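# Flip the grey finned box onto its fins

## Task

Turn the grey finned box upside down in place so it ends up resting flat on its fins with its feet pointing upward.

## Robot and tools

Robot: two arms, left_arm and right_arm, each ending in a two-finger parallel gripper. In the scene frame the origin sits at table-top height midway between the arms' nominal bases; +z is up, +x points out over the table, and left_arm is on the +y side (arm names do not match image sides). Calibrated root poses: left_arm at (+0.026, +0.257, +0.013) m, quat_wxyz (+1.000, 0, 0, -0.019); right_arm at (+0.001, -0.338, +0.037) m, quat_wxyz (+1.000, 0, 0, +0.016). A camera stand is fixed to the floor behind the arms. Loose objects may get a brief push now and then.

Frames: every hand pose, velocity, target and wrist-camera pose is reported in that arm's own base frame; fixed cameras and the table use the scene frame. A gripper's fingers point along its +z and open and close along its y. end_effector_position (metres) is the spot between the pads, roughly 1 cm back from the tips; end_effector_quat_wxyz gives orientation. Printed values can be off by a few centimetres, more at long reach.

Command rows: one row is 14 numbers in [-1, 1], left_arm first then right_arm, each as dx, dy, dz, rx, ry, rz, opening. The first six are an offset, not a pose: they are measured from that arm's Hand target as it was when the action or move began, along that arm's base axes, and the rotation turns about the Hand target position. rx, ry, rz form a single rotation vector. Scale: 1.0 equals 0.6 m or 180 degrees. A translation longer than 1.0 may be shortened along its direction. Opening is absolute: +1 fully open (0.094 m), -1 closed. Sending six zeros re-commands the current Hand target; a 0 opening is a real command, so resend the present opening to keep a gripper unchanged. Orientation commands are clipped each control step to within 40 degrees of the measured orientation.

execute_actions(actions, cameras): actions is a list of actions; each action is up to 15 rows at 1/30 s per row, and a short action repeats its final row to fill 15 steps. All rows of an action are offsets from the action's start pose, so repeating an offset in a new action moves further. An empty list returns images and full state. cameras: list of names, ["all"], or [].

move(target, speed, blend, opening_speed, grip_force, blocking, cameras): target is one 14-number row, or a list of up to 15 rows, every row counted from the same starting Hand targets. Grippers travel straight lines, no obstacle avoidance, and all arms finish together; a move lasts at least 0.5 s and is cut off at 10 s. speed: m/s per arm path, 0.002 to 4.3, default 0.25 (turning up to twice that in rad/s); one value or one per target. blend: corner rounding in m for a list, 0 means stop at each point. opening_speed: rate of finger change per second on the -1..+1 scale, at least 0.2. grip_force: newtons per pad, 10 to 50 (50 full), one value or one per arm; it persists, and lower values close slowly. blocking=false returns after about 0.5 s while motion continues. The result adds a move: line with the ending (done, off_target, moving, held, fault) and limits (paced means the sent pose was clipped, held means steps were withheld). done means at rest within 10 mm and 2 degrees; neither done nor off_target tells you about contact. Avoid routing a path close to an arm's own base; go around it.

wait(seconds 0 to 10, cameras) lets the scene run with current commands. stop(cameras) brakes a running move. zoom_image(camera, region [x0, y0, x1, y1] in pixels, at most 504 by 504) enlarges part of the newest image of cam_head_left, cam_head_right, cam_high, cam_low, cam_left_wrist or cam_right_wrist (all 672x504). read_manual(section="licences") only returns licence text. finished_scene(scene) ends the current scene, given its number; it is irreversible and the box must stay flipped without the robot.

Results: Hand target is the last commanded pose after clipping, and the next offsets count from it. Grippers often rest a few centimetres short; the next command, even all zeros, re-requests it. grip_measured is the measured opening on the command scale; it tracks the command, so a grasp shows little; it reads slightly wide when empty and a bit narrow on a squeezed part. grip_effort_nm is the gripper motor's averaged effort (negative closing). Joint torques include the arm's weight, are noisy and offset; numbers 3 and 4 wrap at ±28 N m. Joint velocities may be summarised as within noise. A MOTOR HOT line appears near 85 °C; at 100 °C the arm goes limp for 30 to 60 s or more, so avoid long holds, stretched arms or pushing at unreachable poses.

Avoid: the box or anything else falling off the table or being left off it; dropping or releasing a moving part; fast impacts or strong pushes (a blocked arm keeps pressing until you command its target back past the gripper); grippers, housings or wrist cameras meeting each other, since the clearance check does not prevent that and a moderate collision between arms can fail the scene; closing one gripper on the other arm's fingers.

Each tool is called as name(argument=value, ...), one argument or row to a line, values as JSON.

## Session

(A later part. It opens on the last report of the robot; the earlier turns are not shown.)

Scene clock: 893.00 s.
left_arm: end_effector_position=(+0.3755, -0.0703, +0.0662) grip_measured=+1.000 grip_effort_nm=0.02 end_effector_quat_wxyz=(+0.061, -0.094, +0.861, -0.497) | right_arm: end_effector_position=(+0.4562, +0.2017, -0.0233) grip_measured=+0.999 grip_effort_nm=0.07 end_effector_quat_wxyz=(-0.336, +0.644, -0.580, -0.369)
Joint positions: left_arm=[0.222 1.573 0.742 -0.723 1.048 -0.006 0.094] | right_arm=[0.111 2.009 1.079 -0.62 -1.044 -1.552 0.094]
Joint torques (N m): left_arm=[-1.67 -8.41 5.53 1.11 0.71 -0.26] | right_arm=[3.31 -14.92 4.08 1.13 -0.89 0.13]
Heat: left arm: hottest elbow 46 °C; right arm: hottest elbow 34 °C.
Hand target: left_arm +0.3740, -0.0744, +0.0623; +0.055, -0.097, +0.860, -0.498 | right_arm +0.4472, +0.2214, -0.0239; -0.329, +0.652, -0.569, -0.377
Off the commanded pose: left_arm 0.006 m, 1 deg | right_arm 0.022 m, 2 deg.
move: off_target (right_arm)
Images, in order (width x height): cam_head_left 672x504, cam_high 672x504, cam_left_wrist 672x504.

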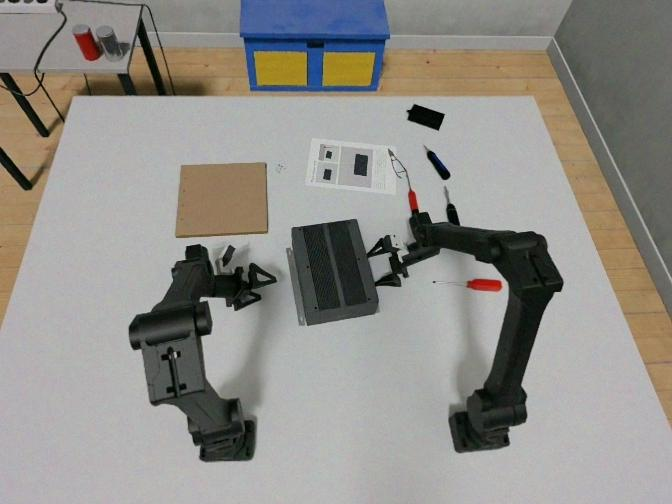

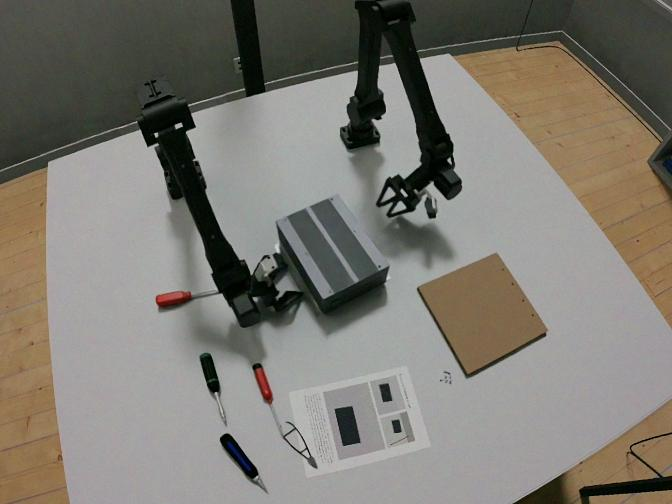

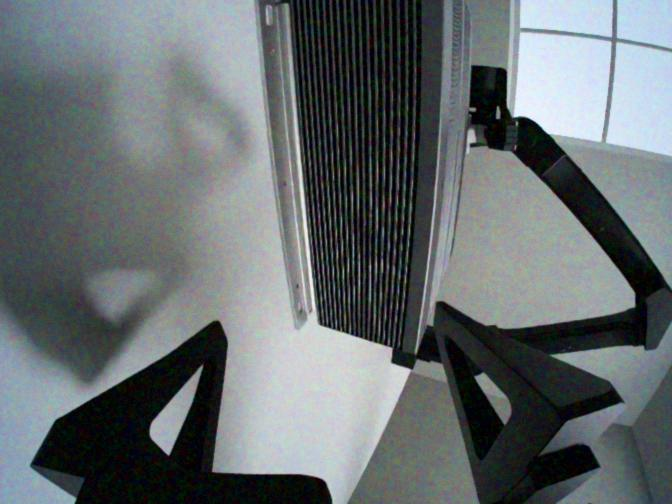

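move(
  target=[0.0,0.0,-0.043,0,0,0,1,0,0,0,0,0,0,1],
  speed=0.08,
)

move(
  target=[0.0,0.0,-0.009,0,0,0,1,0,0,0,0,0,0,1],
  speed=0.04,
)

move(
  target=[0.0,0.0,-0.009,0,0,0,1,0,0,0,0,0,0,1],
  speed=0.04,
  cameras=["cam_left_wrist","cam_head_left","cam_high"],
)

Scene clock: 901.60 s.
left_arm: end_effector_position=(+0.3761, -0.0701, +0.0447) grip_measured=+1.000 grip_effort_nm=0.02 end_effector_quat_wxyz=(+0.066, -0.092, +0.861, -0.496) | right_arm: end_effector_position=(+0.4562, +0.2017, -0.0233) grip_measured=+0.999 grip_effort_nm=0.07 end_effector_quat_wxyz=(-0.336, +0.644, -0.580, -0.369)
Joint positions: left_arm=[0.222 1.624 0.722 -0.64 1.048 -0.007 0.094] | right_arm=[0.111 2.009 1.079 -0.62 -1.044 -1.552 0.094]
Joint torques (N m): left_arm=[-1.67 -7.41 5.24 1.14 0.71 -0.25] | right_arm=[3.08 -14.74 3.99 1.26 -0.87 0.13]
Heat: left arm: hottest elbow 45 °C; right arm: hottest shoulder 34 °C.
Hand target: left_arm +0.3740, -0.0744, +0.0365; +0.054, -0.097, +0.860, -0.498 | right_arm +0.4472, +0.2214, -0.0239; -0.329, +0.652, -0.569, -0.377
Off the commanded pose: left_arm 0.009 m, 1 deg | right_arm 0.022 m, 2 deg.
move: off_target (right_arm)

Scene clock: 902.47 s.
left_arm: end_effector_position=(+0.3777, -0.0698, +0.0407) grip_measured=+1.000 grip_effort_nm=0.02 end_effector_quat_wxyz=(+0.069, -0.090, +0.861, -0.496) | right_arm: end_effector_position=(+0.4562, +0.2017, -0.0233) grip_measured=+0.999 grip_effort_nm=0.06 end_effector_quat_wxyz=(-0.336, +0.644, -0.580, -0.369)
Joint positions: left_arm=[0.222 1.636 0.722 -0.622 1.048 -0.007 0.094] | right_arm=[0.111 2.009 1.079 -0.62 -1.044 -1.552 0.094]
Joint torques (N m): left_arm=[-1.67 -7.41 4.96 1.2 0.71 -0.25] | right_arm=[2.49 -15.21 4.14 1.07 -0.88 0.1]
Heat: left arm: hottest elbow 45 °C; right arm: hottest shoulder 34 °C.
Hand target: left_arm +0.3740, -0.0744, +0.0311; +0.055, -0.097, +0.860, -0.498 | right_arm +0.4472, +0.2214, -0.0239; -0.329, +0.652, -0.569, -0.377
Off the commanded pose: left_arm 0.011 m, 2 deg | right_arm 0.022 m, 2 deg.
move: off_target (left_arm, right_arm)

Scene clock: 903.37 s.
left_arm: end_effector_position=(+0.3771, -0.0699, +0.0348) grip_measured=+1.000 grip_effort_nm=0.02 end_effector_quat_wxyz=(+0.068, -0.091, +0.861, -0.496) | right_arm: end_effector_position=(+0.4562, +0.2017, -0.0233) grip_measured=+0.999 grip_effort_nm=0.07 end_effector_quat_wxyz=(-0.336, +0.644, -0.580, -0.369)
Joint positions: left_arm=[0.222 1.651 0.718 -0.605 1.048 -0.007 0.094] | right_arm=[0.111 2.009 1.079 -0.62 -1.044 -1.552 0.094]
Joint torques (N m): left_arm=[-1.73 -7.65 4.94 1.2 0.7 -0.24] | right_arm=[3.19 -15.09 3.99 0.92 -0.82 0.13]
Heat: left arm: hottest elbow 45 °C; right arm: hottest shoulder 34 °C.
Hand target: left_arm +0.3740, -0.0744, +0.0258; +0.055, -0.097, +0.860, -0.498 | right_arm +0.4472, +0.2214, -0.0239; -0.329, +0.652, -0.569, -0.377
Off the commanded pose: left_arm 0.011 m, 2 deg | right_arm 0.022 m, 2 deg.
move: off_target (left_arm, right_arm)
Images, in order (width x height): cam_head_left 672x504, cam_high 672x504, cam_left_wrist 672x504.

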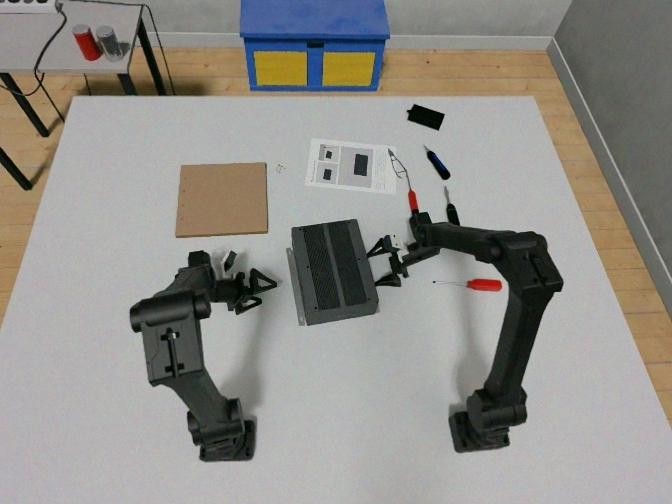

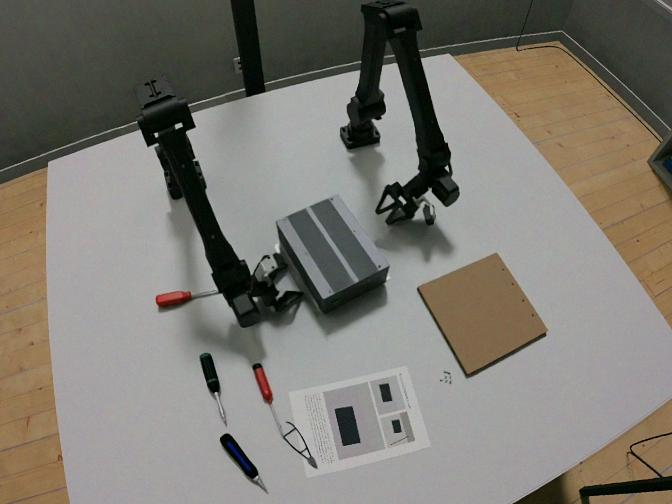

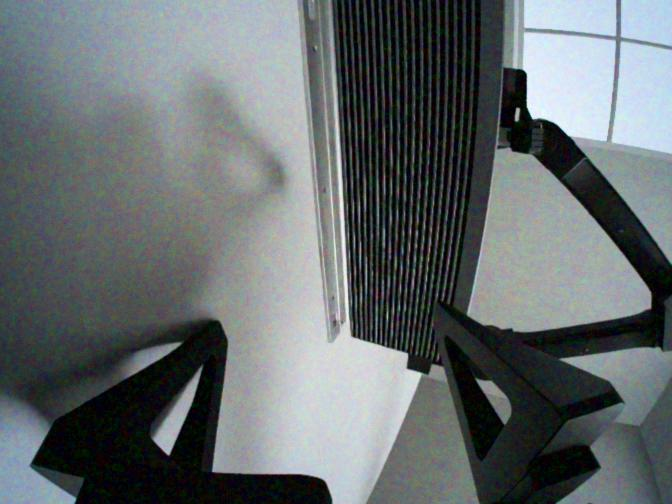

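move(
  target=[0.0,0.0,-0.008,0,0,0,1,0,0,0,0,0,0,1],
  speed=0.04,
)

move(
  target=[0.0,0.0,-0.008,0,0,0,1,0,0,0,0,0,0,1],
  speed=0.04,
  cameras=["cam_left_wrist"],
)

Scene clock: 909.70 s.
left_arm: end_effector_position=(+0.3785, -0.0700, +0.0341) grip_measured=+1.000 grip_effort_nm=0.02 end_effector_quat_wxyz=(+0.071, -0.090, +0.860, -0.498) | right_arm: end_effector_position=(+0.4562, +0.2017, -0.0233) grip_measured=+0.999 grip_effort_nm=0.06 end_effector_quat_wxyz=(-0.336, +0.644, -0.580, -0.369)
Joint positions: left_arm=[0.222 1.655 0.718 -0.593 1.053 -0.008 0.094] | right_arm=[0.111 2.009 1.079 -0.62 -1.044 -1.552 0.094]
Joint torques (N m): left_arm=[-1.61 -6.89 4.78 1.22 0.52 -0.22] | right_arm=[2.67 -15.15 4.08 1.14 -0.9 0.1]
Heat: left arm: hottest elbow 44 °C; right arm: hottest shoulder 34 °C.
Hand target: left_arm +0.3741, -0.0744, +0.0210; +0.055, -0.097, +0.860, -0.498 | right_arm +0.4472, +0.2214, -0.0239; -0.329, +0.652, -0.569, -0.377
Off the commanded pose: left_arm 0.015 m, 2 deg | right_arm 0.022 m, 2 deg.
move: off_target (left_arm, right_arm)

Scene clock: 910.53 s.
left_arm: end_effector_position=(+0.3800, -0.0702, +0.0337) grip_measured=+1.000 grip_effort_nm=0.02 end_effector_quat_wxyz=(+0.073, -0.088, +0.858, -0.500) | right_arm: end_effector_position=(+0.4562, +0.2017, -0.0233) grip_measured=+0.999 grip_effort_nm=0.07 end_effector_quat_wxyz=(-0.336, +0.644, -0.580, -0.369)
Joint positions: left_arm=[0.222 1.66 0.718 -0.582 1.059 -0.011 0.094] | right_arm=[0.111 2.009 1.079 -0.62 -1.044 -1.552 0.094]
Joint torques (N m): left_arm=[-1.67 -6.3 4.51 1.37 0.28 -0.19] | right_arm=[2.78 -15.03 4.11 1.16 -0.85 0.09]
Heat: left arm: hottest elbow 44 °C; right arm: hottest shoulder 34 °C.
Hand target: left_arm +0.3740, -0.0744, +0.0161; +0.055, -0.097, +0.860, -0.498 | right_arm +0.4472, +0.2214, -0.0239; -0.329, +0.652, -0.569, -0.377
Off the commanded pose: left_arm 0.019 m, 2 deg | right_arm 0.022 m, 2 deg.
move: off_target (left_arm, right_arm)
Images, in order (width x height): cam_left_wrist 672x504.

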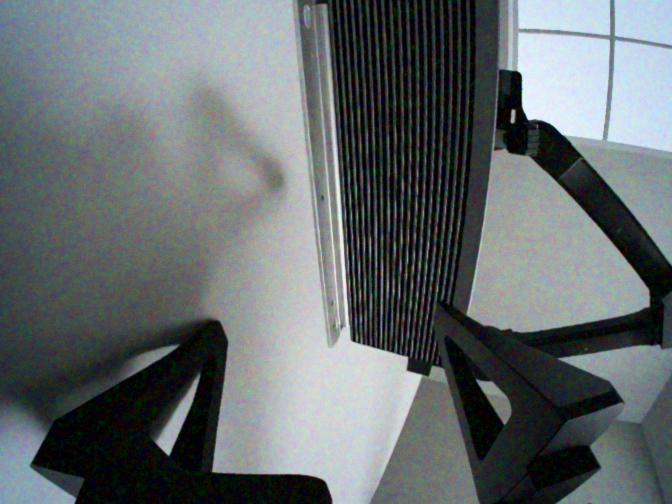

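move(
  target=[0.049,0.011,0.024,0,0,0,1,0,0,0,0,0,0,1],
  speed=0.05,
  cameras=["cam_left_wrist","cam_head_left"],
)

Scene clock: 952.67 s.
left_arm: end_effector_position=(+0.3950, -0.0666, +0.0344) grip_measured=+1.000 grip_effort_nm=0.02 end_effector_quat_wxyz=(+0.063, -0.095, +0.859, -0.499) | right_arm: end_effector_position=(+0.4562, +0.2017, -0.0233) grip_measured=+0.999 grip_effort_nm=0.07 end_effector_quat_wxyz=(-0.336, +0.644, -0.580, -0.369)
Joint positions: left_arm=[0.221 1.693 0.773 -0.626 1.054 -0.012 0.094] | right_arm=[0.111 2.009 1.079 -0.62 -1.044 -1.552 0.094]
Joint torques (N m): left_arm=[-1.49 -7.88 7.47 0.47 0.5 -0.21] | right_arm=[2.67 -14.56 4.29 1.16 -0.87 0.12]
Heat: left arm: hottest elbow 42 °C; right arm: hottest shoulder 34 °C.
Hand target: left_arm +0.4034, -0.0678, +0.0306; +0.055, -0.097, +0.860, -0.498 | right_arm +0.4472, +0.2214, -0.0239; -0.329, +0.652, -0.569, -0.377
Off the commanded pose: left_arm 0.009 m, 1 deg | right_arm 0.022 m, 2 deg.
move: off_target (right_arm)
Images, in order (width x height): cam_head_left 672x504, cam_left_wrist 672x504.

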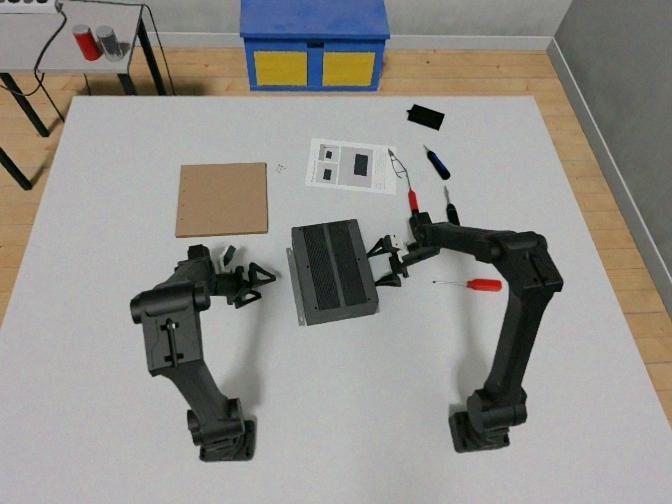

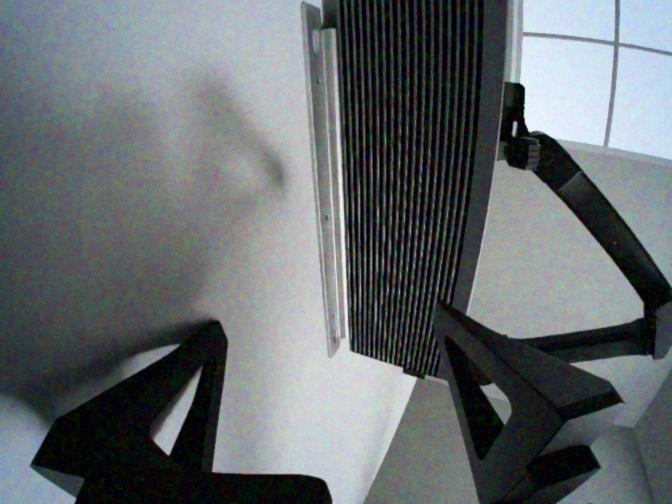

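move(
  target=[0.025,0.005,0.008,0,0,0,1,0,0,0,0,0,0,1],
  speed=0.06,
)

move(
  target=[0.014,-0.05,0,0,0,0,1,0,0,0,0,0,0,1],
  speed=0.06,
  cameras=["cam_left_wrist","cam_head_left","cam_high"],
)

Scene clock: 958.13 s.
left_arm: end_effector_position=(+0.4091, -0.0633, +0.0382) grip_measured=+1.000 grip_effort_nm=0.02 end_effector_quat_wxyz=(+0.062, -0.095, +0.859, -0.498) | right_arm: end_effector_position=(+0.4562, +0.2017, -0.0233) grip_measured=+0.999 grip_effort_nm=0.07 end_effector_quat_wxyz=(-0.336, +0.644, -0.580, -0.369)
Joint positions: left_arm=[0.221 1.711 0.818 -0.655 1.052 -0.012 0.094] | right_arm=[0.111 2.009 1.079 -0.62 -1.044 -1.552 0.094]
Joint torques (N m): left_arm=[-1.55 -8.59 7.9 0.34 0.55 -0.22] | right_arm=[2.61 -14.74 4.14 1.26 -0.89 0.13]
Heat: left arm: hottest elbow 42 °C; right arm: hottest shoulder 34 °C.
Hand target: left_arm +0.4183, -0.0648, +0.0352; +0.054, -0.097, +0.860, -0.498 | right_arm +0.4472, +0.2214, -0.0239; -0.329, +0.652, -0.569, -0.377
Off the commanded pose: left_arm 0.010 m, 1 deg | right_arm 0.022 m, 2 deg.
move: off_target (right_arm)

Scene clock: 959.53 s.
left_arm: end_effector_position=(+0.4219, -0.0926, +0.0389) grip_measured=+1.000 grip_effort_nm=0.02 end_effector_quat_wxyz=(+0.057, -0.095, +0.860, -0.499) | right_arm: end_effector_position=(+0.4562, +0.2017, -0.0233) grip_measured=+0.999 grip_effort_nm=0.07 end_effector_quat_wxyz=(-0.336, +0.644, -0.580, -0.369)
Joint positions: left_arm=[0.141 1.711 0.818 -0.535 1.046 -0.162 0.094] | right_arm=[0.111 2.009 1.079 -0.62 -1.044 -1.552 0.094]
Joint torques (N m): left_arm=[-1.44 -9.76 6.6 1.37 0.54 -0.25] | right_arm=[2.78 -14.74 3.97 1.1 -0.88 0.1]
Heat: left arm: hottest elbow 42 °C; right arm: hottest shoulder 34 °C.
Hand target: left_arm +0.4267, -0.0949, +0.0353; +0.054, -0.097, +0.860, -0.498 | right_arm +0.4472, +0.2214, -0.0239; -0.329, +0.652, -0.569, -0.377
Off the commanded pose: left_arm 0.006 m, 0 deg | right_arm 0.022 m, 2 deg.
move: off_target (right_arm)
Images, in order (width x height): cam_head_left 672x504, cam_high 672x504, cam_left_wrist 672x504.

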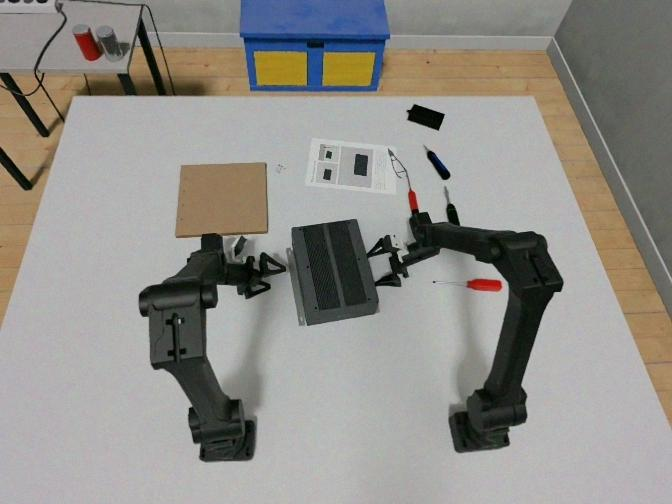

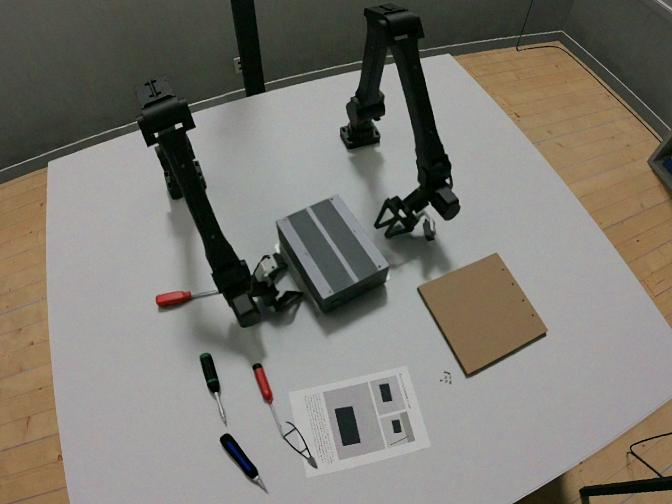

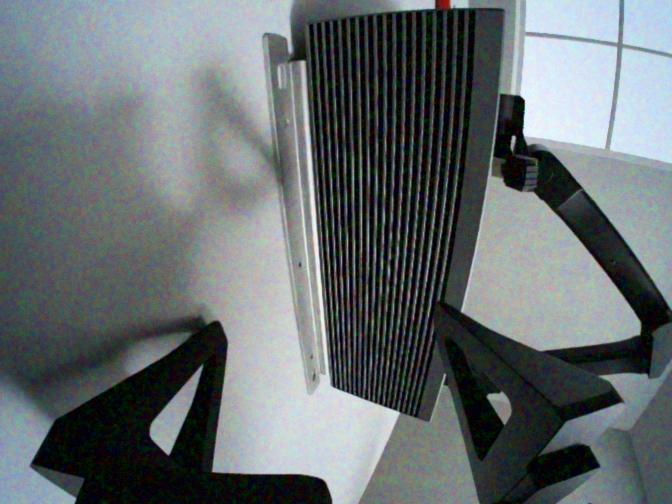

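move(
  target=[0.011,-0.055,0,0,0,0,1,0,0,0,0,0,0,1],
  speed=0.04,
)

move(
  target=[0.006,-0.025,0.003,0,0,0,1,0,0,0,0,0,0,1],
  speed=0.04,
  cameras=["cam_left_wrist","cam_right_wrist"],
)

Scene clock: 978.80 s.
left_arm: end_effector_position=(+0.4350, -0.1244, +0.0402) grip_measured=+1.000 grip_effort_nm=0.02 end_effector_quat_wxyz=(+0.060, -0.094, +0.860, -0.499) | right_arm: end_effector_position=(+0.4562, +0.2017, -0.0233) grip_measured=+0.999 grip_effort_nm=0.07 end_effector_quat_wxyz=(-0.336, +0.644, -0.580, -0.369)
Joint positions: left_arm=[0.058 1.711 0.815 -0.386 1.027 -0.322 0.094] | right_arm=[0.111 2.009 1.079 -0.62 -1.044 -1.552 0.094]
Joint torques (N m): left_arm=[-1.61 -10.34 5.49 1.68 0.51 -0.25] | right_arm=[2.49 -14.27 3.99 1.11 -0.9 0.14]
Heat: left arm: hottest elbow 42 °C; right arm: hottest shoulder 34 °C.
Hand target: left_arm +0.4334, -0.1278, +0.0352; +0.054, -0.097, +0.860, -0.498 | right_arm +0.4472, +0.2214, -0.0239; -0.329, +0.652, -0.569, -0.377
Off the commanded pose: left_arm 0.006 m, 1 deg | right_arm 0.022 m, 2 deg.
move: off_target (right_arm)

Scene clock: 979.97 s.
left_arm: end_effector_position=(+0.4392, -0.1249, +0.0383) grip_measured=+1.000 grip_effort_nm=0.02 end_effector_quat_wxyz=(+0.063, -0.109, +0.859, -0.495) | right_arm: end_effector_position=(+0.4562, +0.2017, -0.0233) grip_measured=+0.999 grip_effort_nm=0.06 end_effector_quat_wxyz=(-0.336, +0.644, -0.580, -0.369)
Joint positions: left_arm=[0.053 1.711 0.807 -0.336 1.013 -0.383 0.094] | right_arm=[0.111 2.009 1.079 -0.62 -1.044 -1.552 0.094]
Joint torques (N m): left_arm=[-4.25 -10.7 5.9 1.88 0.64 -0.3] | right_arm=[2.49 -14.51 4.04 1.1 -0.9 0.17]
Heat: left arm: hottest elbow 42 °C; right arm: hottest shoulder 34 °C.
Hand target: left_arm +0.4371, -0.1428, +0.0371; +0.055, -0.097, +0.860, -0.498 | right_arm +0.4472, +0.2214, -0.0239; -0.329, +0.652, -0.569, -0.377
Off the commanded pose: left_arm 0.018 m, 2 deg | right_arm 0.022 m, 2 deg.
move: off_target (left_arm, right_arm)
Images, in order (width x height): cam_left_wrist 672x504, cam_right_wrist 672x504.

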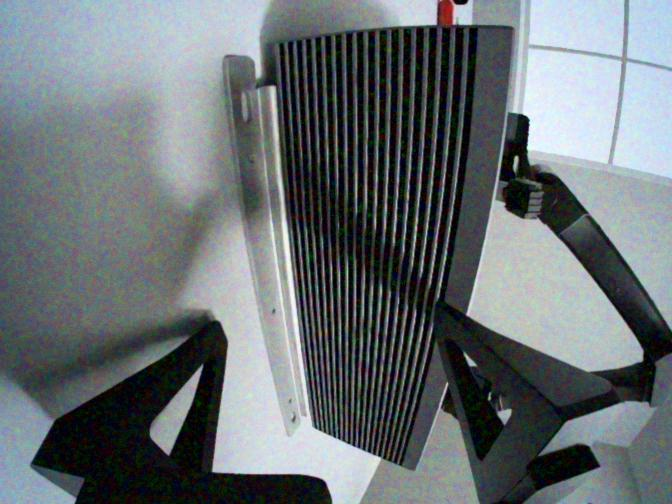

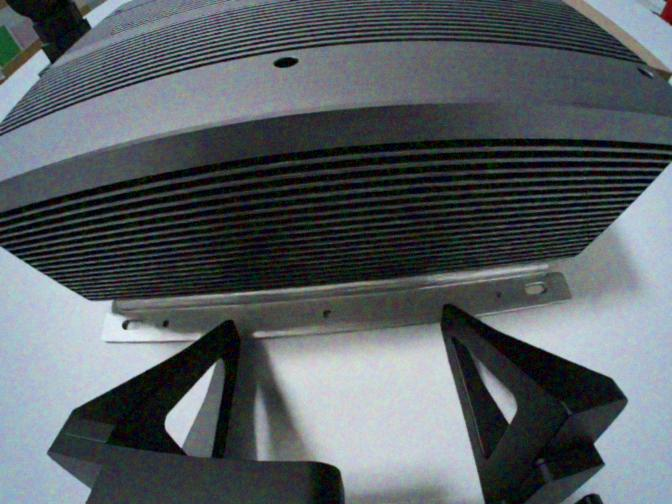

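move(
  target=[0.0147,-0.065,0.035,0,0,0,1,0,0,0,0,0,0,1],
  speed=0.05,
  cameras=["cam_left_wrist","cam_right_wrist"],
)

Scene clock: 987.93 s.
left_arm: end_effector_position=(+0.4456, -0.1322, +0.0395) grip_measured=+1.000 grip_effort_nm=0.02 end_effector_quat_wxyz=(+0.057, -0.150, +0.861, -0.483) | right_arm: end_effector_position=(+0.4582, +0.1972, -0.0228) grip_measured=+0.999 grip_effort_nm=0.06 end_effector_quat_wxyz=(-0.334, +0.638, -0.589, -0.366)
Joint positions: left_arm=[0.025 1.695 0.799 -0.275 0.962 -0.531 0.094] | right_arm=[0.103 2.005 1.076 -0.615 -1.036 -1.532 0.094]
Joint torques (N m): left_arm=[-9.58 -12.81 7.15 2.59 1.33 -0.34] | right_arm=[3.37 -13.8 4.37 1.13 -1.19 -0.09]
Heat: left arm: hottest elbow 42 °C; right arm: hottest shoulder 34 °C.
Hand target: left_arm +0.4459, -0.1818, +0.0581; +0.055, -0.096, +0.860, -0.498 | right_arm +0.4471, +0.2214, -0.0239; -0.329, +0.652, -0.569, -0.377
Off the commanded pose: left_arm 0.053 m, 6 deg | right_arm 0.027 m, 3 deg.
move: off_target (left_arm, right_arm)
Images, in order (width x height): cam_left_wrist 672x504, cam_right_wrist 672x504.

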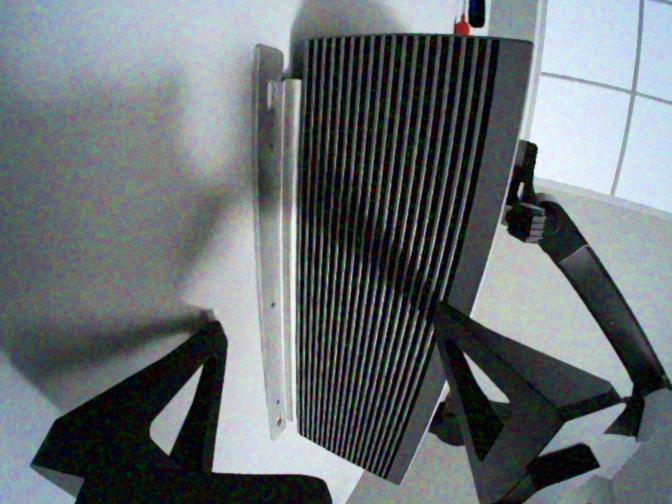

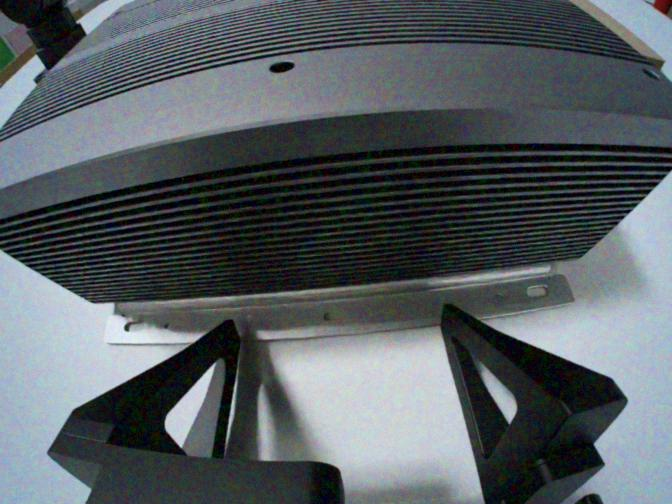

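move(
  target=[0.004,-0.018,0.06,0,0,0,1,0,0.04,0,0,0,0,1],
  speed=0.05,
  cameras=["cam_left_wrist","cam_right_wrist","cam_low"],
)

Scene clock: 1000.37 s.
left_arm: end_effector_position=(+0.4366, -0.1396, +0.0426) grip_measured=+1.000 grip_effort_nm=0.03 end_effector_quat_wxyz=(+0.035, -0.171, +0.868, -0.465) | right_arm: end_effector_position=(+0.4660, +0.1972, -0.0227) grip_measured=+0.999 grip_effort_nm=0.06 end_effector_quat_wxyz=(-0.339, +0.624, -0.607, -0.357)
Joint positions: left_arm=[-0.002 1.664 0.796 -0.332 0.919 -0.575 0.094] | right_arm=[0.103 1.995 1.062 -0.534 -1.026 -1.438 0.094]
Joint torques (N m): left_arm=[-9.41 -16.09 9.48 1.96 2.68 -0.26] | right_arm=[6.65 -14.33 4.71 1.05 -1.46 -0.15]
Heat: left arm: hottest elbow 42 °C; right arm: hottest shoulder 34 °C.
Hand target: left_arm +0.4483, -0.1926, +0.0941; +0.055, -0.097, +0.860, -0.498 | right_arm +0.4470, +0.2454, -0.0241; -0.329, +0.652, -0.569, -0.377
Off the commanded pose: left_arm 0.075 m, 10 deg | right_arm 0.052 m, 6 deg.
move: off_target (left_arm, right_arm)
Images, in order (width x height): cam_low 672x504, cam_left_wrist 672x504, cam_right_wrist 672x504.

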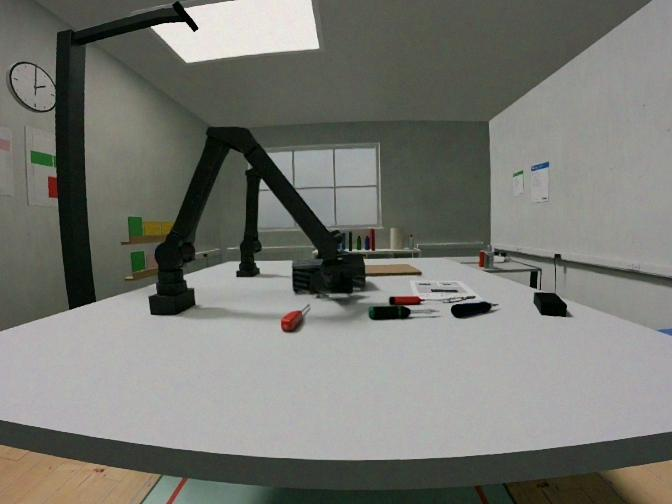

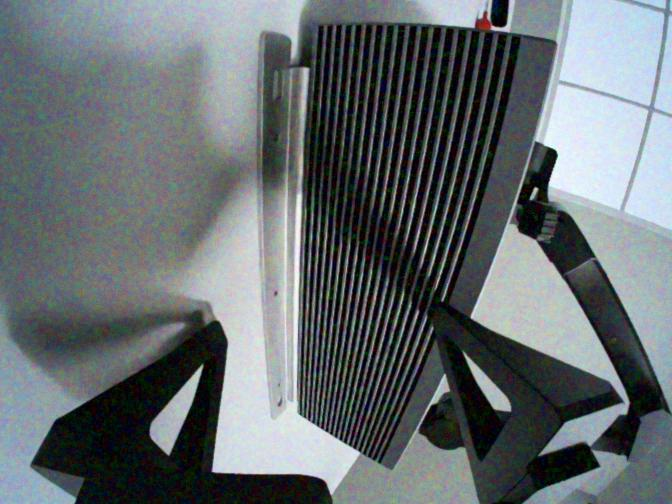

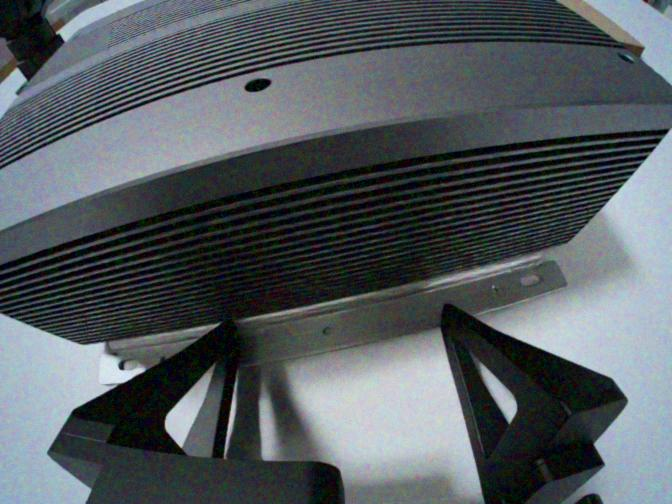

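zoom_image(
  camera="cam_left_wrist",
  region=[190, 20, 330, 160],
)

zoom_image(
  camera="cam_left_wrist",
  region=[230, 300, 450, 480],
)

zoom_image(
  camera="cam_right_wrist",
  region=[90, 240, 590, 420],
)

zoom_image(
  camera="cam_low",
  region=[270, 240, 390, 310],
)

Scaled by 3.600 from the camera's 672x504 image, which has a finer 960x720 frame.

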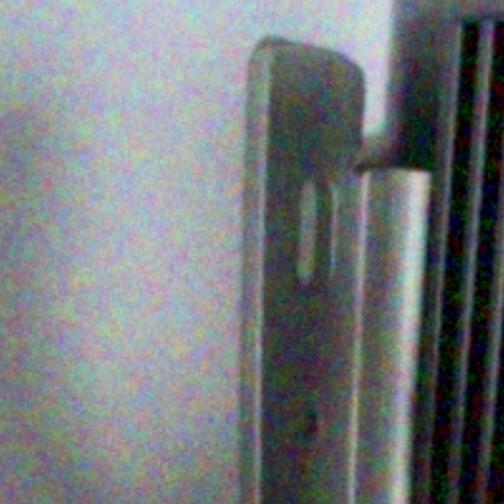

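Scaled by 2.291 from the camera's 672x504 image, which has a finer 960x720 frame.

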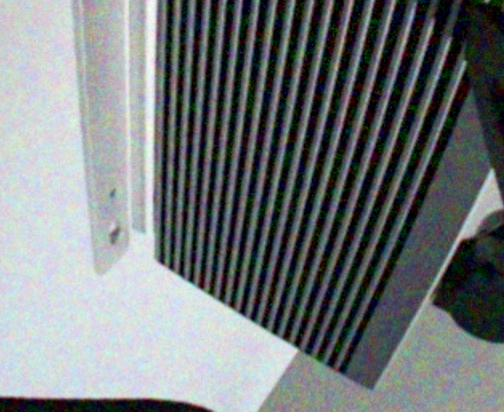

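Scaled by 1.008 from the camera's 672x504 image, which has a finer 960x720 frame.

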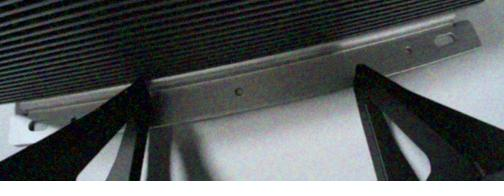

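Scaled by 4.200.

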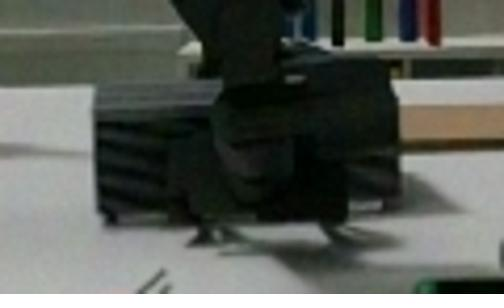

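wait(
  seconds=0,
  cameras=["cam_head_left","cam_head_right"],
)

zoom_image(
  camera="cam_head_left",
  region=[230, 200, 450, 350],
)

Scene clock: 1024.63 s.
left_arm: end_effector_position=(+0.4365, -0.1396, +0.0426) grip_measured=+1.000 grip_effort_nm=0.03 end_effector_quat_wxyz=(+0.034, -0.171, +0.868, -0.465) | right_arm: end_effector_position=(+0.4660, +0.1972, -0.0227) grip_measured=+0.999 grip_effort_nm=0.06 end_effector_quat_wxyz=(-0.339, +0.624, -0.607, -0.357)
Joint positions: left_arm=[-0.002 1.664 0.796 -0.332 0.919 -0.576 0.094] | right_arm=[0.103 1.995 1.062 -0.534 -1.026 -1.438 0.094]
Joint torques (N m): left_arm=[-9.35 -15.97 9.48 2.04 2.69 -0.26] | right_arm=[7.18 -14.15 4.63 1.17 -1.47 -0.16]
Heat: left arm: hottest elbow 44 °C; right arm: hottest shoulder 34 °C.
Hand target: left_arm +0.4483, -0.1926, +0.0941; +0.055, -0.097, +0.860, -0.498 | right_arm +0.4470, +0.2454, -0.0241; -0.329, +0.652, -0.569, -0.377
Tool commands: left_gripper/opening=+1.0 right_gripper/opening=+1.0
Off the commanded pose: left_arm 0.075 m, 10 deg | right_arm 0.052 m, 6 deg.
Images, in order (width x height): cam_head_left 672x504, cam_head_right 672x504.

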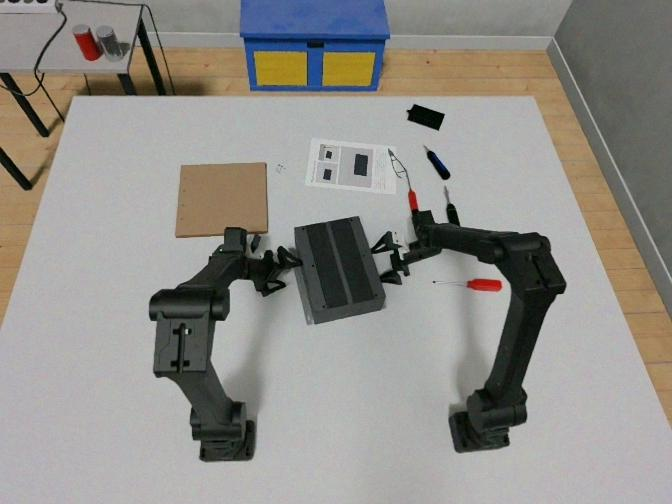

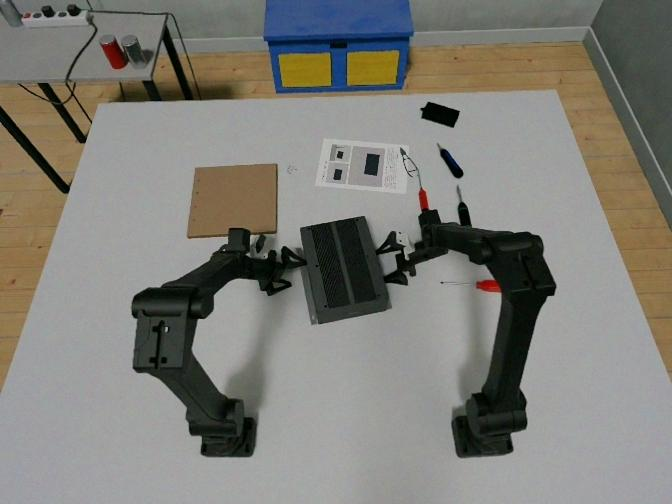

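Scaled by 2.291.

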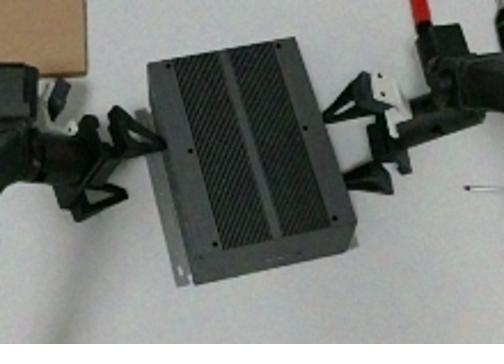

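move(
  target=[
    [0,0.07,-0.06,0,0,0,1,0,0,0,0,0,0,1],
    [-0.085,0.07,-0.065,0,0,0,1,0,0,0,0,0,0,1],
  ],
  speed=0.08,
  cameras=["cam_head_left","cam_right_wrist","cam_left_wrist"],
)

zoom_image(
  camera="cam_head_left",
  region=[230, 200, 450, 350],
)

Scene clock: 1036.60 s.
left_arm: end_effector_position=(+0.3986, -0.1416, +0.0478) grip_measured=+1.000 grip_effort_nm=0.03 end_effector_quat_wxyz=(+0.045, -0.119, +0.860, -0.494) | right_arm: end_effector_position=(+0.4636, +0.2050, -0.0221) grip_measured=+0.999 grip_effort_nm=0.06 end_effector_quat_wxyz=(-0.341, +0.632, -0.597, -0.358)
Joint positions: left_arm=[0.013 1.608 0.702 -0.318 1 -0.452 0.094] | right_arm=[0.119 1.995 1.062 -0.528 -1.03 -1.448 0.094]
Joint torques (N m): left_arm=[-2.55 -10.87 5.63 1.73 0.83 0.03] | right_arm=[6.24 -13.74 4.74 0.98 -1.33 0.02]
Heat: left arm: hottest elbow 45 °C; right arm: hottest shoulder 34 °C.
Hand target: left_arm +0.3973, -0.1506, +0.0551; +0.055, -0.097, +0.860, -0.498 | right_arm +0.4470, +0.2454, -0.0241; -0.329, +0.652, -0.569, -0.377
Off the commanded pose: left_arm 0.012 m, 3 deg | right_arm 0.044 m, 5 deg.
move: off_target (left_arm, right_arm)
Images, in order (width x height): cam_head_left 672x504, cam_left_wrist 672x504, cam_right_wrist 672x504.

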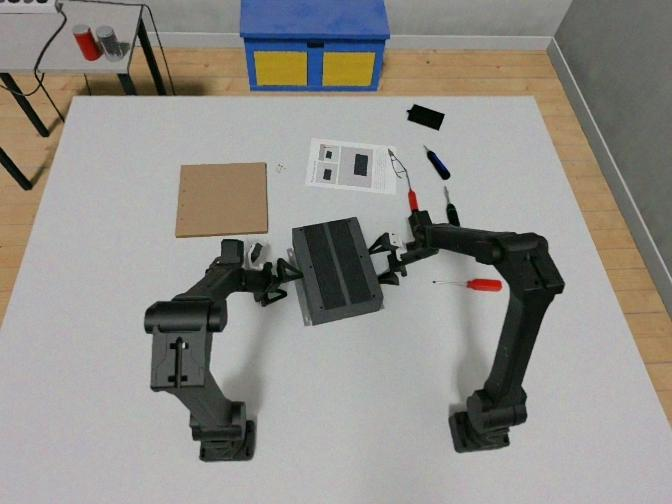

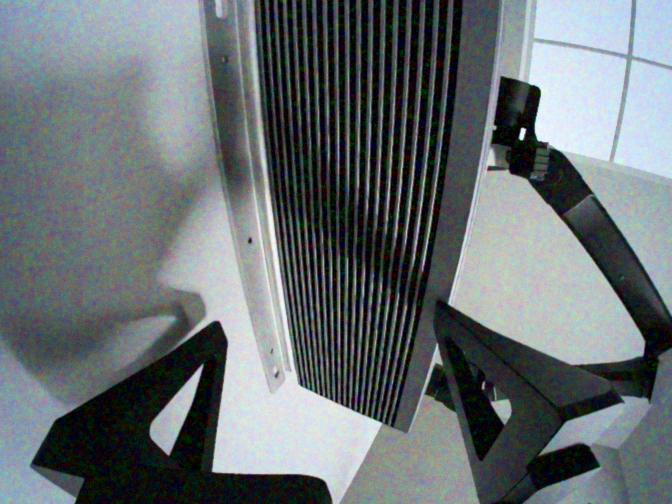

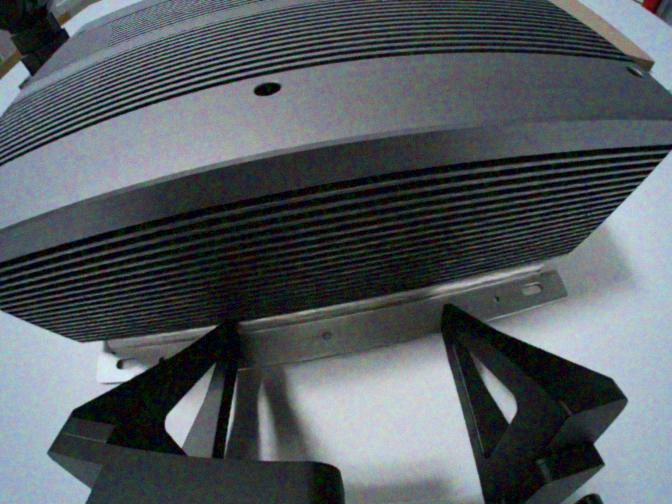

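Scaled by 2.291.

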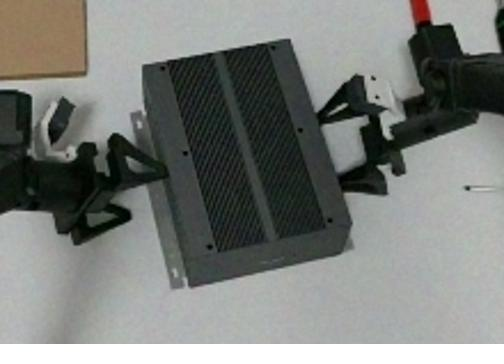

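move(
  target=[
    [0,0.02,0.0,0,0,0,1,0,-0.09,0.01,0,0,0.022,1],
    [0,0.02,0.0,0,0,0,1,-0.005,-0.02,0.012,0,0,0.022,1],
  ],
  speed=0.06,
  cameras=["cam_right_wrist","cam_head_left"],
)

zoom_image(
  camera="cam_right_wrist",
  region=[90, 240, 590, 420],
)

Scene clock: 1062.73 s.
left_arm: end_effector_position=(+0.3936, -0.1415, +0.0480) grip_measured=+1.000 grip_effort_nm=0.03 end_effector_quat_wxyz=(+0.045, -0.102, +0.861, -0.497) | right_arm: end_effector_position=(+0.4500, +0.2078, -0.0215) grip_measured=+0.999 grip_effort_nm=0.06 end_effector_quat_wxyz=(-0.320, +0.665, -0.560, -0.377)
Joint positions: left_arm=[0.017 1.608 0.702 -0.349 1.014 -0.395 0.094] | right_arm=[0.127 2.022 1.116 -0.732 -1.034 -1.653 0.094]
Joint torques (N m): left_arm=[-0.15 -10.52 6.34 0.77 0.73 0.01] | right_arm=[3.9 -15.44 4.97 0.77 -1.28 0.26]
Heat: left arm: hottest elbow 43 °C; right arm: hottest elbow 34 °C.
Hand target: left_arm +0.3974, -0.1385, +0.0551; +0.055, -0.097, +0.860, -0.498 | right_arm +0.4441, +0.2334, -0.0167; -0.316, +0.672, -0.547, -0.388
Off the commanded pose: left_arm 0.009 m, 1 deg | right_arm 0.027 m, 2 deg.
move: off_target (right_arm)
Images, in order (width x height): cam_head_left 672x504, cam_right_wrist 672x504.

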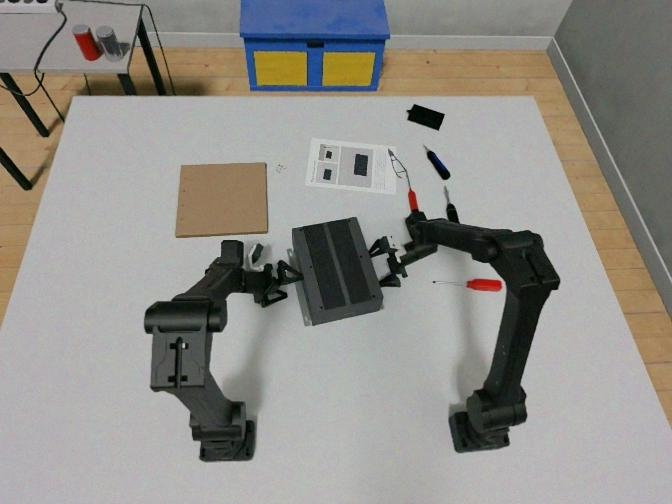

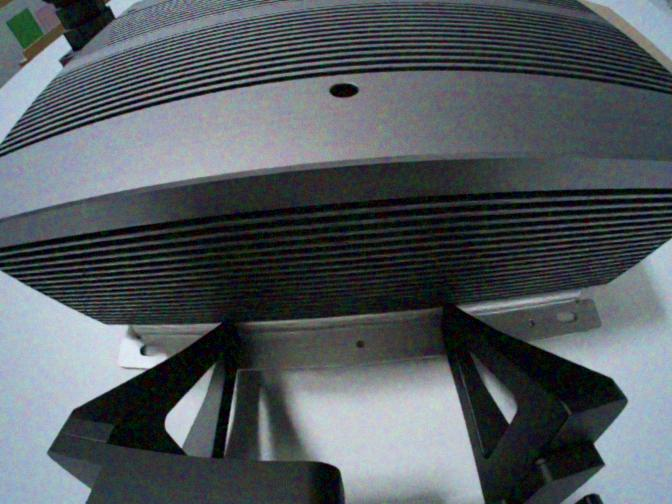

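Scaled by 1.008 from the camera's 672x504 image, which has a finer 960x720 frame.

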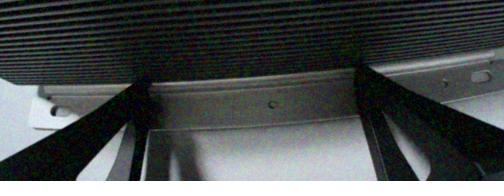

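move(
  target=[
    [-0.005,0.06,-0.01,0,0,0,1,0,0,0,0,0,0,1],
    [-0.005,0.06,-0.042,0,0,0,1,0,0,0,0,0,0,1],
    [0.003,0.01,-0.036,0,0,0,1,0,0,0,0,0,0,1],
  ],
  speed=0.08,
  cameras=["cam_left_wrist"],
)

Scene clock: 1073.27 s.
left_arm: end_effector_position=(+0.3987, -0.1302, +0.0373) grip_measured=+1.000 grip_effort_nm=0.03 end_effector_quat_wxyz=(+0.058, -0.094, +0.860, -0.499) | right_arm: end_effector_position=(+0.4500, +0.2078, -0.0215) grip_measured=+0.999 grip_effort_nm=0.06 end_effector_quat_wxyz=(-0.320, +0.665, -0.560, -0.377)
Joint positions: left_arm=[0.048 1.647 0.707 -0.332 1.025 -0.338 0.094] | right_arm=[0.127 2.022 1.116 -0.732 -1.034 -1.653 0.094]
Joint torques (N m): left_arm=[-1.44 -9 5.59 1.63 0.51 -0.22] | right_arm=[4.01 -14.97 4.94 0.72 -1.26 0.25]
Heat: left arm: hottest elbow 42 °C; right arm: hottest elbow 34 °C.
Hand target: left_arm +0.3991, -0.1325, +0.0336; +0.055, -0.097, +0.860, -0.498 | right_arm +0.4441, +0.2334, -0.0167; -0.316, +0.672, -0.547, -0.388
Off the commanded pose: left_arm 0.004 m, 1 deg | right_arm 0.027 m, 2 deg.
move: off_target (right_arm)
Images, in order (width x height): cam_left_wrist 672x504.

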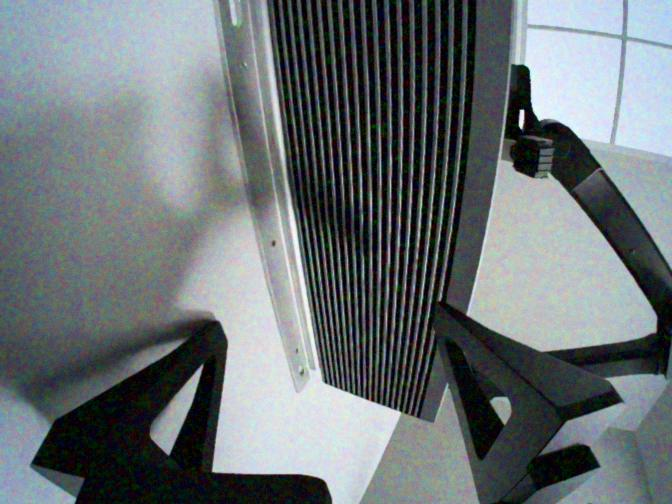

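move(
  target=[0.025,-0.11,0.03,0,0,0,1,0,0.02,0,0,0,0,1],
  speed=0.05,
)

move(
  target=[0.0,0,0.06,0,0,0,1,0,0.015,0,0,0,0,1],
  speed=0.05,
  cameras=["cam_left_wrist","cam_right_wrist","cam_head_left"],
)

zoom_image(
  camera="cam_head_left",
  region=[230, 200, 450, 350],
)

Scene clock: 1083.90 s.
left_arm: end_effector_position=(+0.4153, -0.1451, +0.0395) grip_measured=+1.000 grip_effort_nm=0.03 end_effector_quat_wxyz=(+0.064, -0.152, +0.859, -0.485) | right_arm: end_effector_position=(+0.4562, +0.2046, -0.0218) grip_measured=+0.999 grip_effort_nm=0.06 end_effector_quat_wxyz=(-0.321, +0.660, -0.571, -0.368)
Joint positions: left_arm=[-0.008 1.629 0.69 -0.163 0.947 -0.602 0.094] | right_arm=[0.121 2.016 1.113 -0.7 -1.021 -1.612 0.094]
Joint torques (N m): left_arm=[-10.87 -10.29 7.28 2.88 1 -0.38] | right_arm=[5.54 -15.38 4.89 0.95 -1.86 0.27]
Heat: left arm: hottest elbow 42 °C; right arm: hottest elbow 34 °C.
Hand target: left_arm +0.4140, -0.1986, +0.0515; +0.055, -0.097, +0.860, -0.498 | right_arm +0.4441, +0.2455, -0.0168; -0.316, +0.672, -0.546, -0.388
Off the commanded pose: left_arm 0.055 m, 7 deg | right_arm 0.043 m, 4 deg.
move: off_target (left_arm, right_arm)

Scene clock: 1085.17 s.
left_arm: end_effector_position=(+0.4069, -0.1451, +0.0422) grip_measured=+1.000 grip_effort_nm=0.03 end_effector_quat_wxyz=(+0.042, -0.181, +0.866, -0.465) | right_arm: end_effector_position=(+0.4564, +0.2044, -0.0216) grip_measured=+0.999 grip_effort_nm=0.05 end_effector_quat_wxyz=(-0.323, +0.659, -0.572, -0.367)
Joint positions: left_arm=[-0.02 1.592 0.689 -0.24 0.902 -0.642 0.094] | right_arm=[0.121 2.013 1.108 -0.688 -1.021 -1.602 0.094]
Joint torques (N m): left_arm=[-9.7 -13.74 9.51 1.52 2.86 0.07] | right_arm=[7.88 -14.97 5.27 1.55 -1.92 0.48]
Heat: left arm: hottest elbow 42 °C; right arm: hottest elbow 34 °C.
Hand target: left_arm +0.4140, -0.1986, +0.0875; +0.055, -0.096, +0.860, -0.498 | right_arm +0.4441, +0.2543, -0.0167; -0.316, +0.672, -0.546, -0.388
Off the commanded pose: left_arm 0.070 m, 10 deg | right_arm 0.052 m, 4 deg.
move: off_target (left_arm, right_arm)
Images, in order (width x height): cam_head_left 672x504, cam_left_wrist 672x504, cam_right_wrist 672x504.

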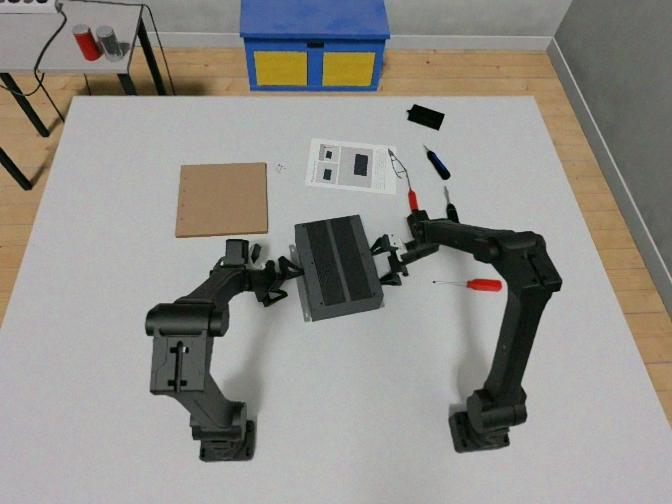

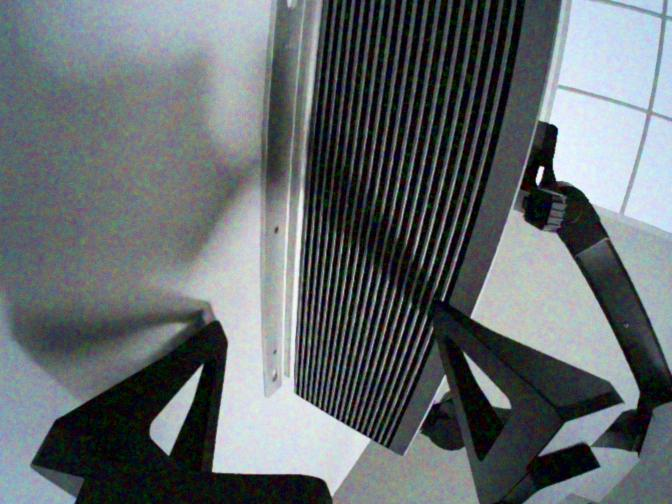

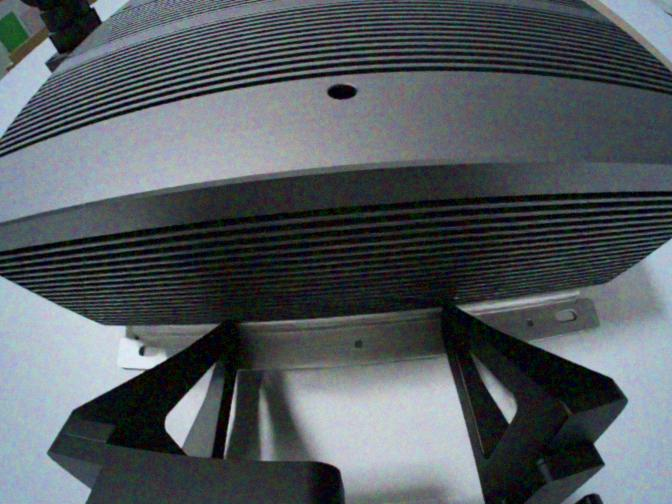

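Scaled by 2.291.

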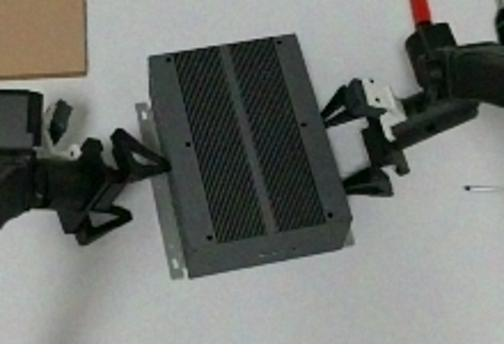

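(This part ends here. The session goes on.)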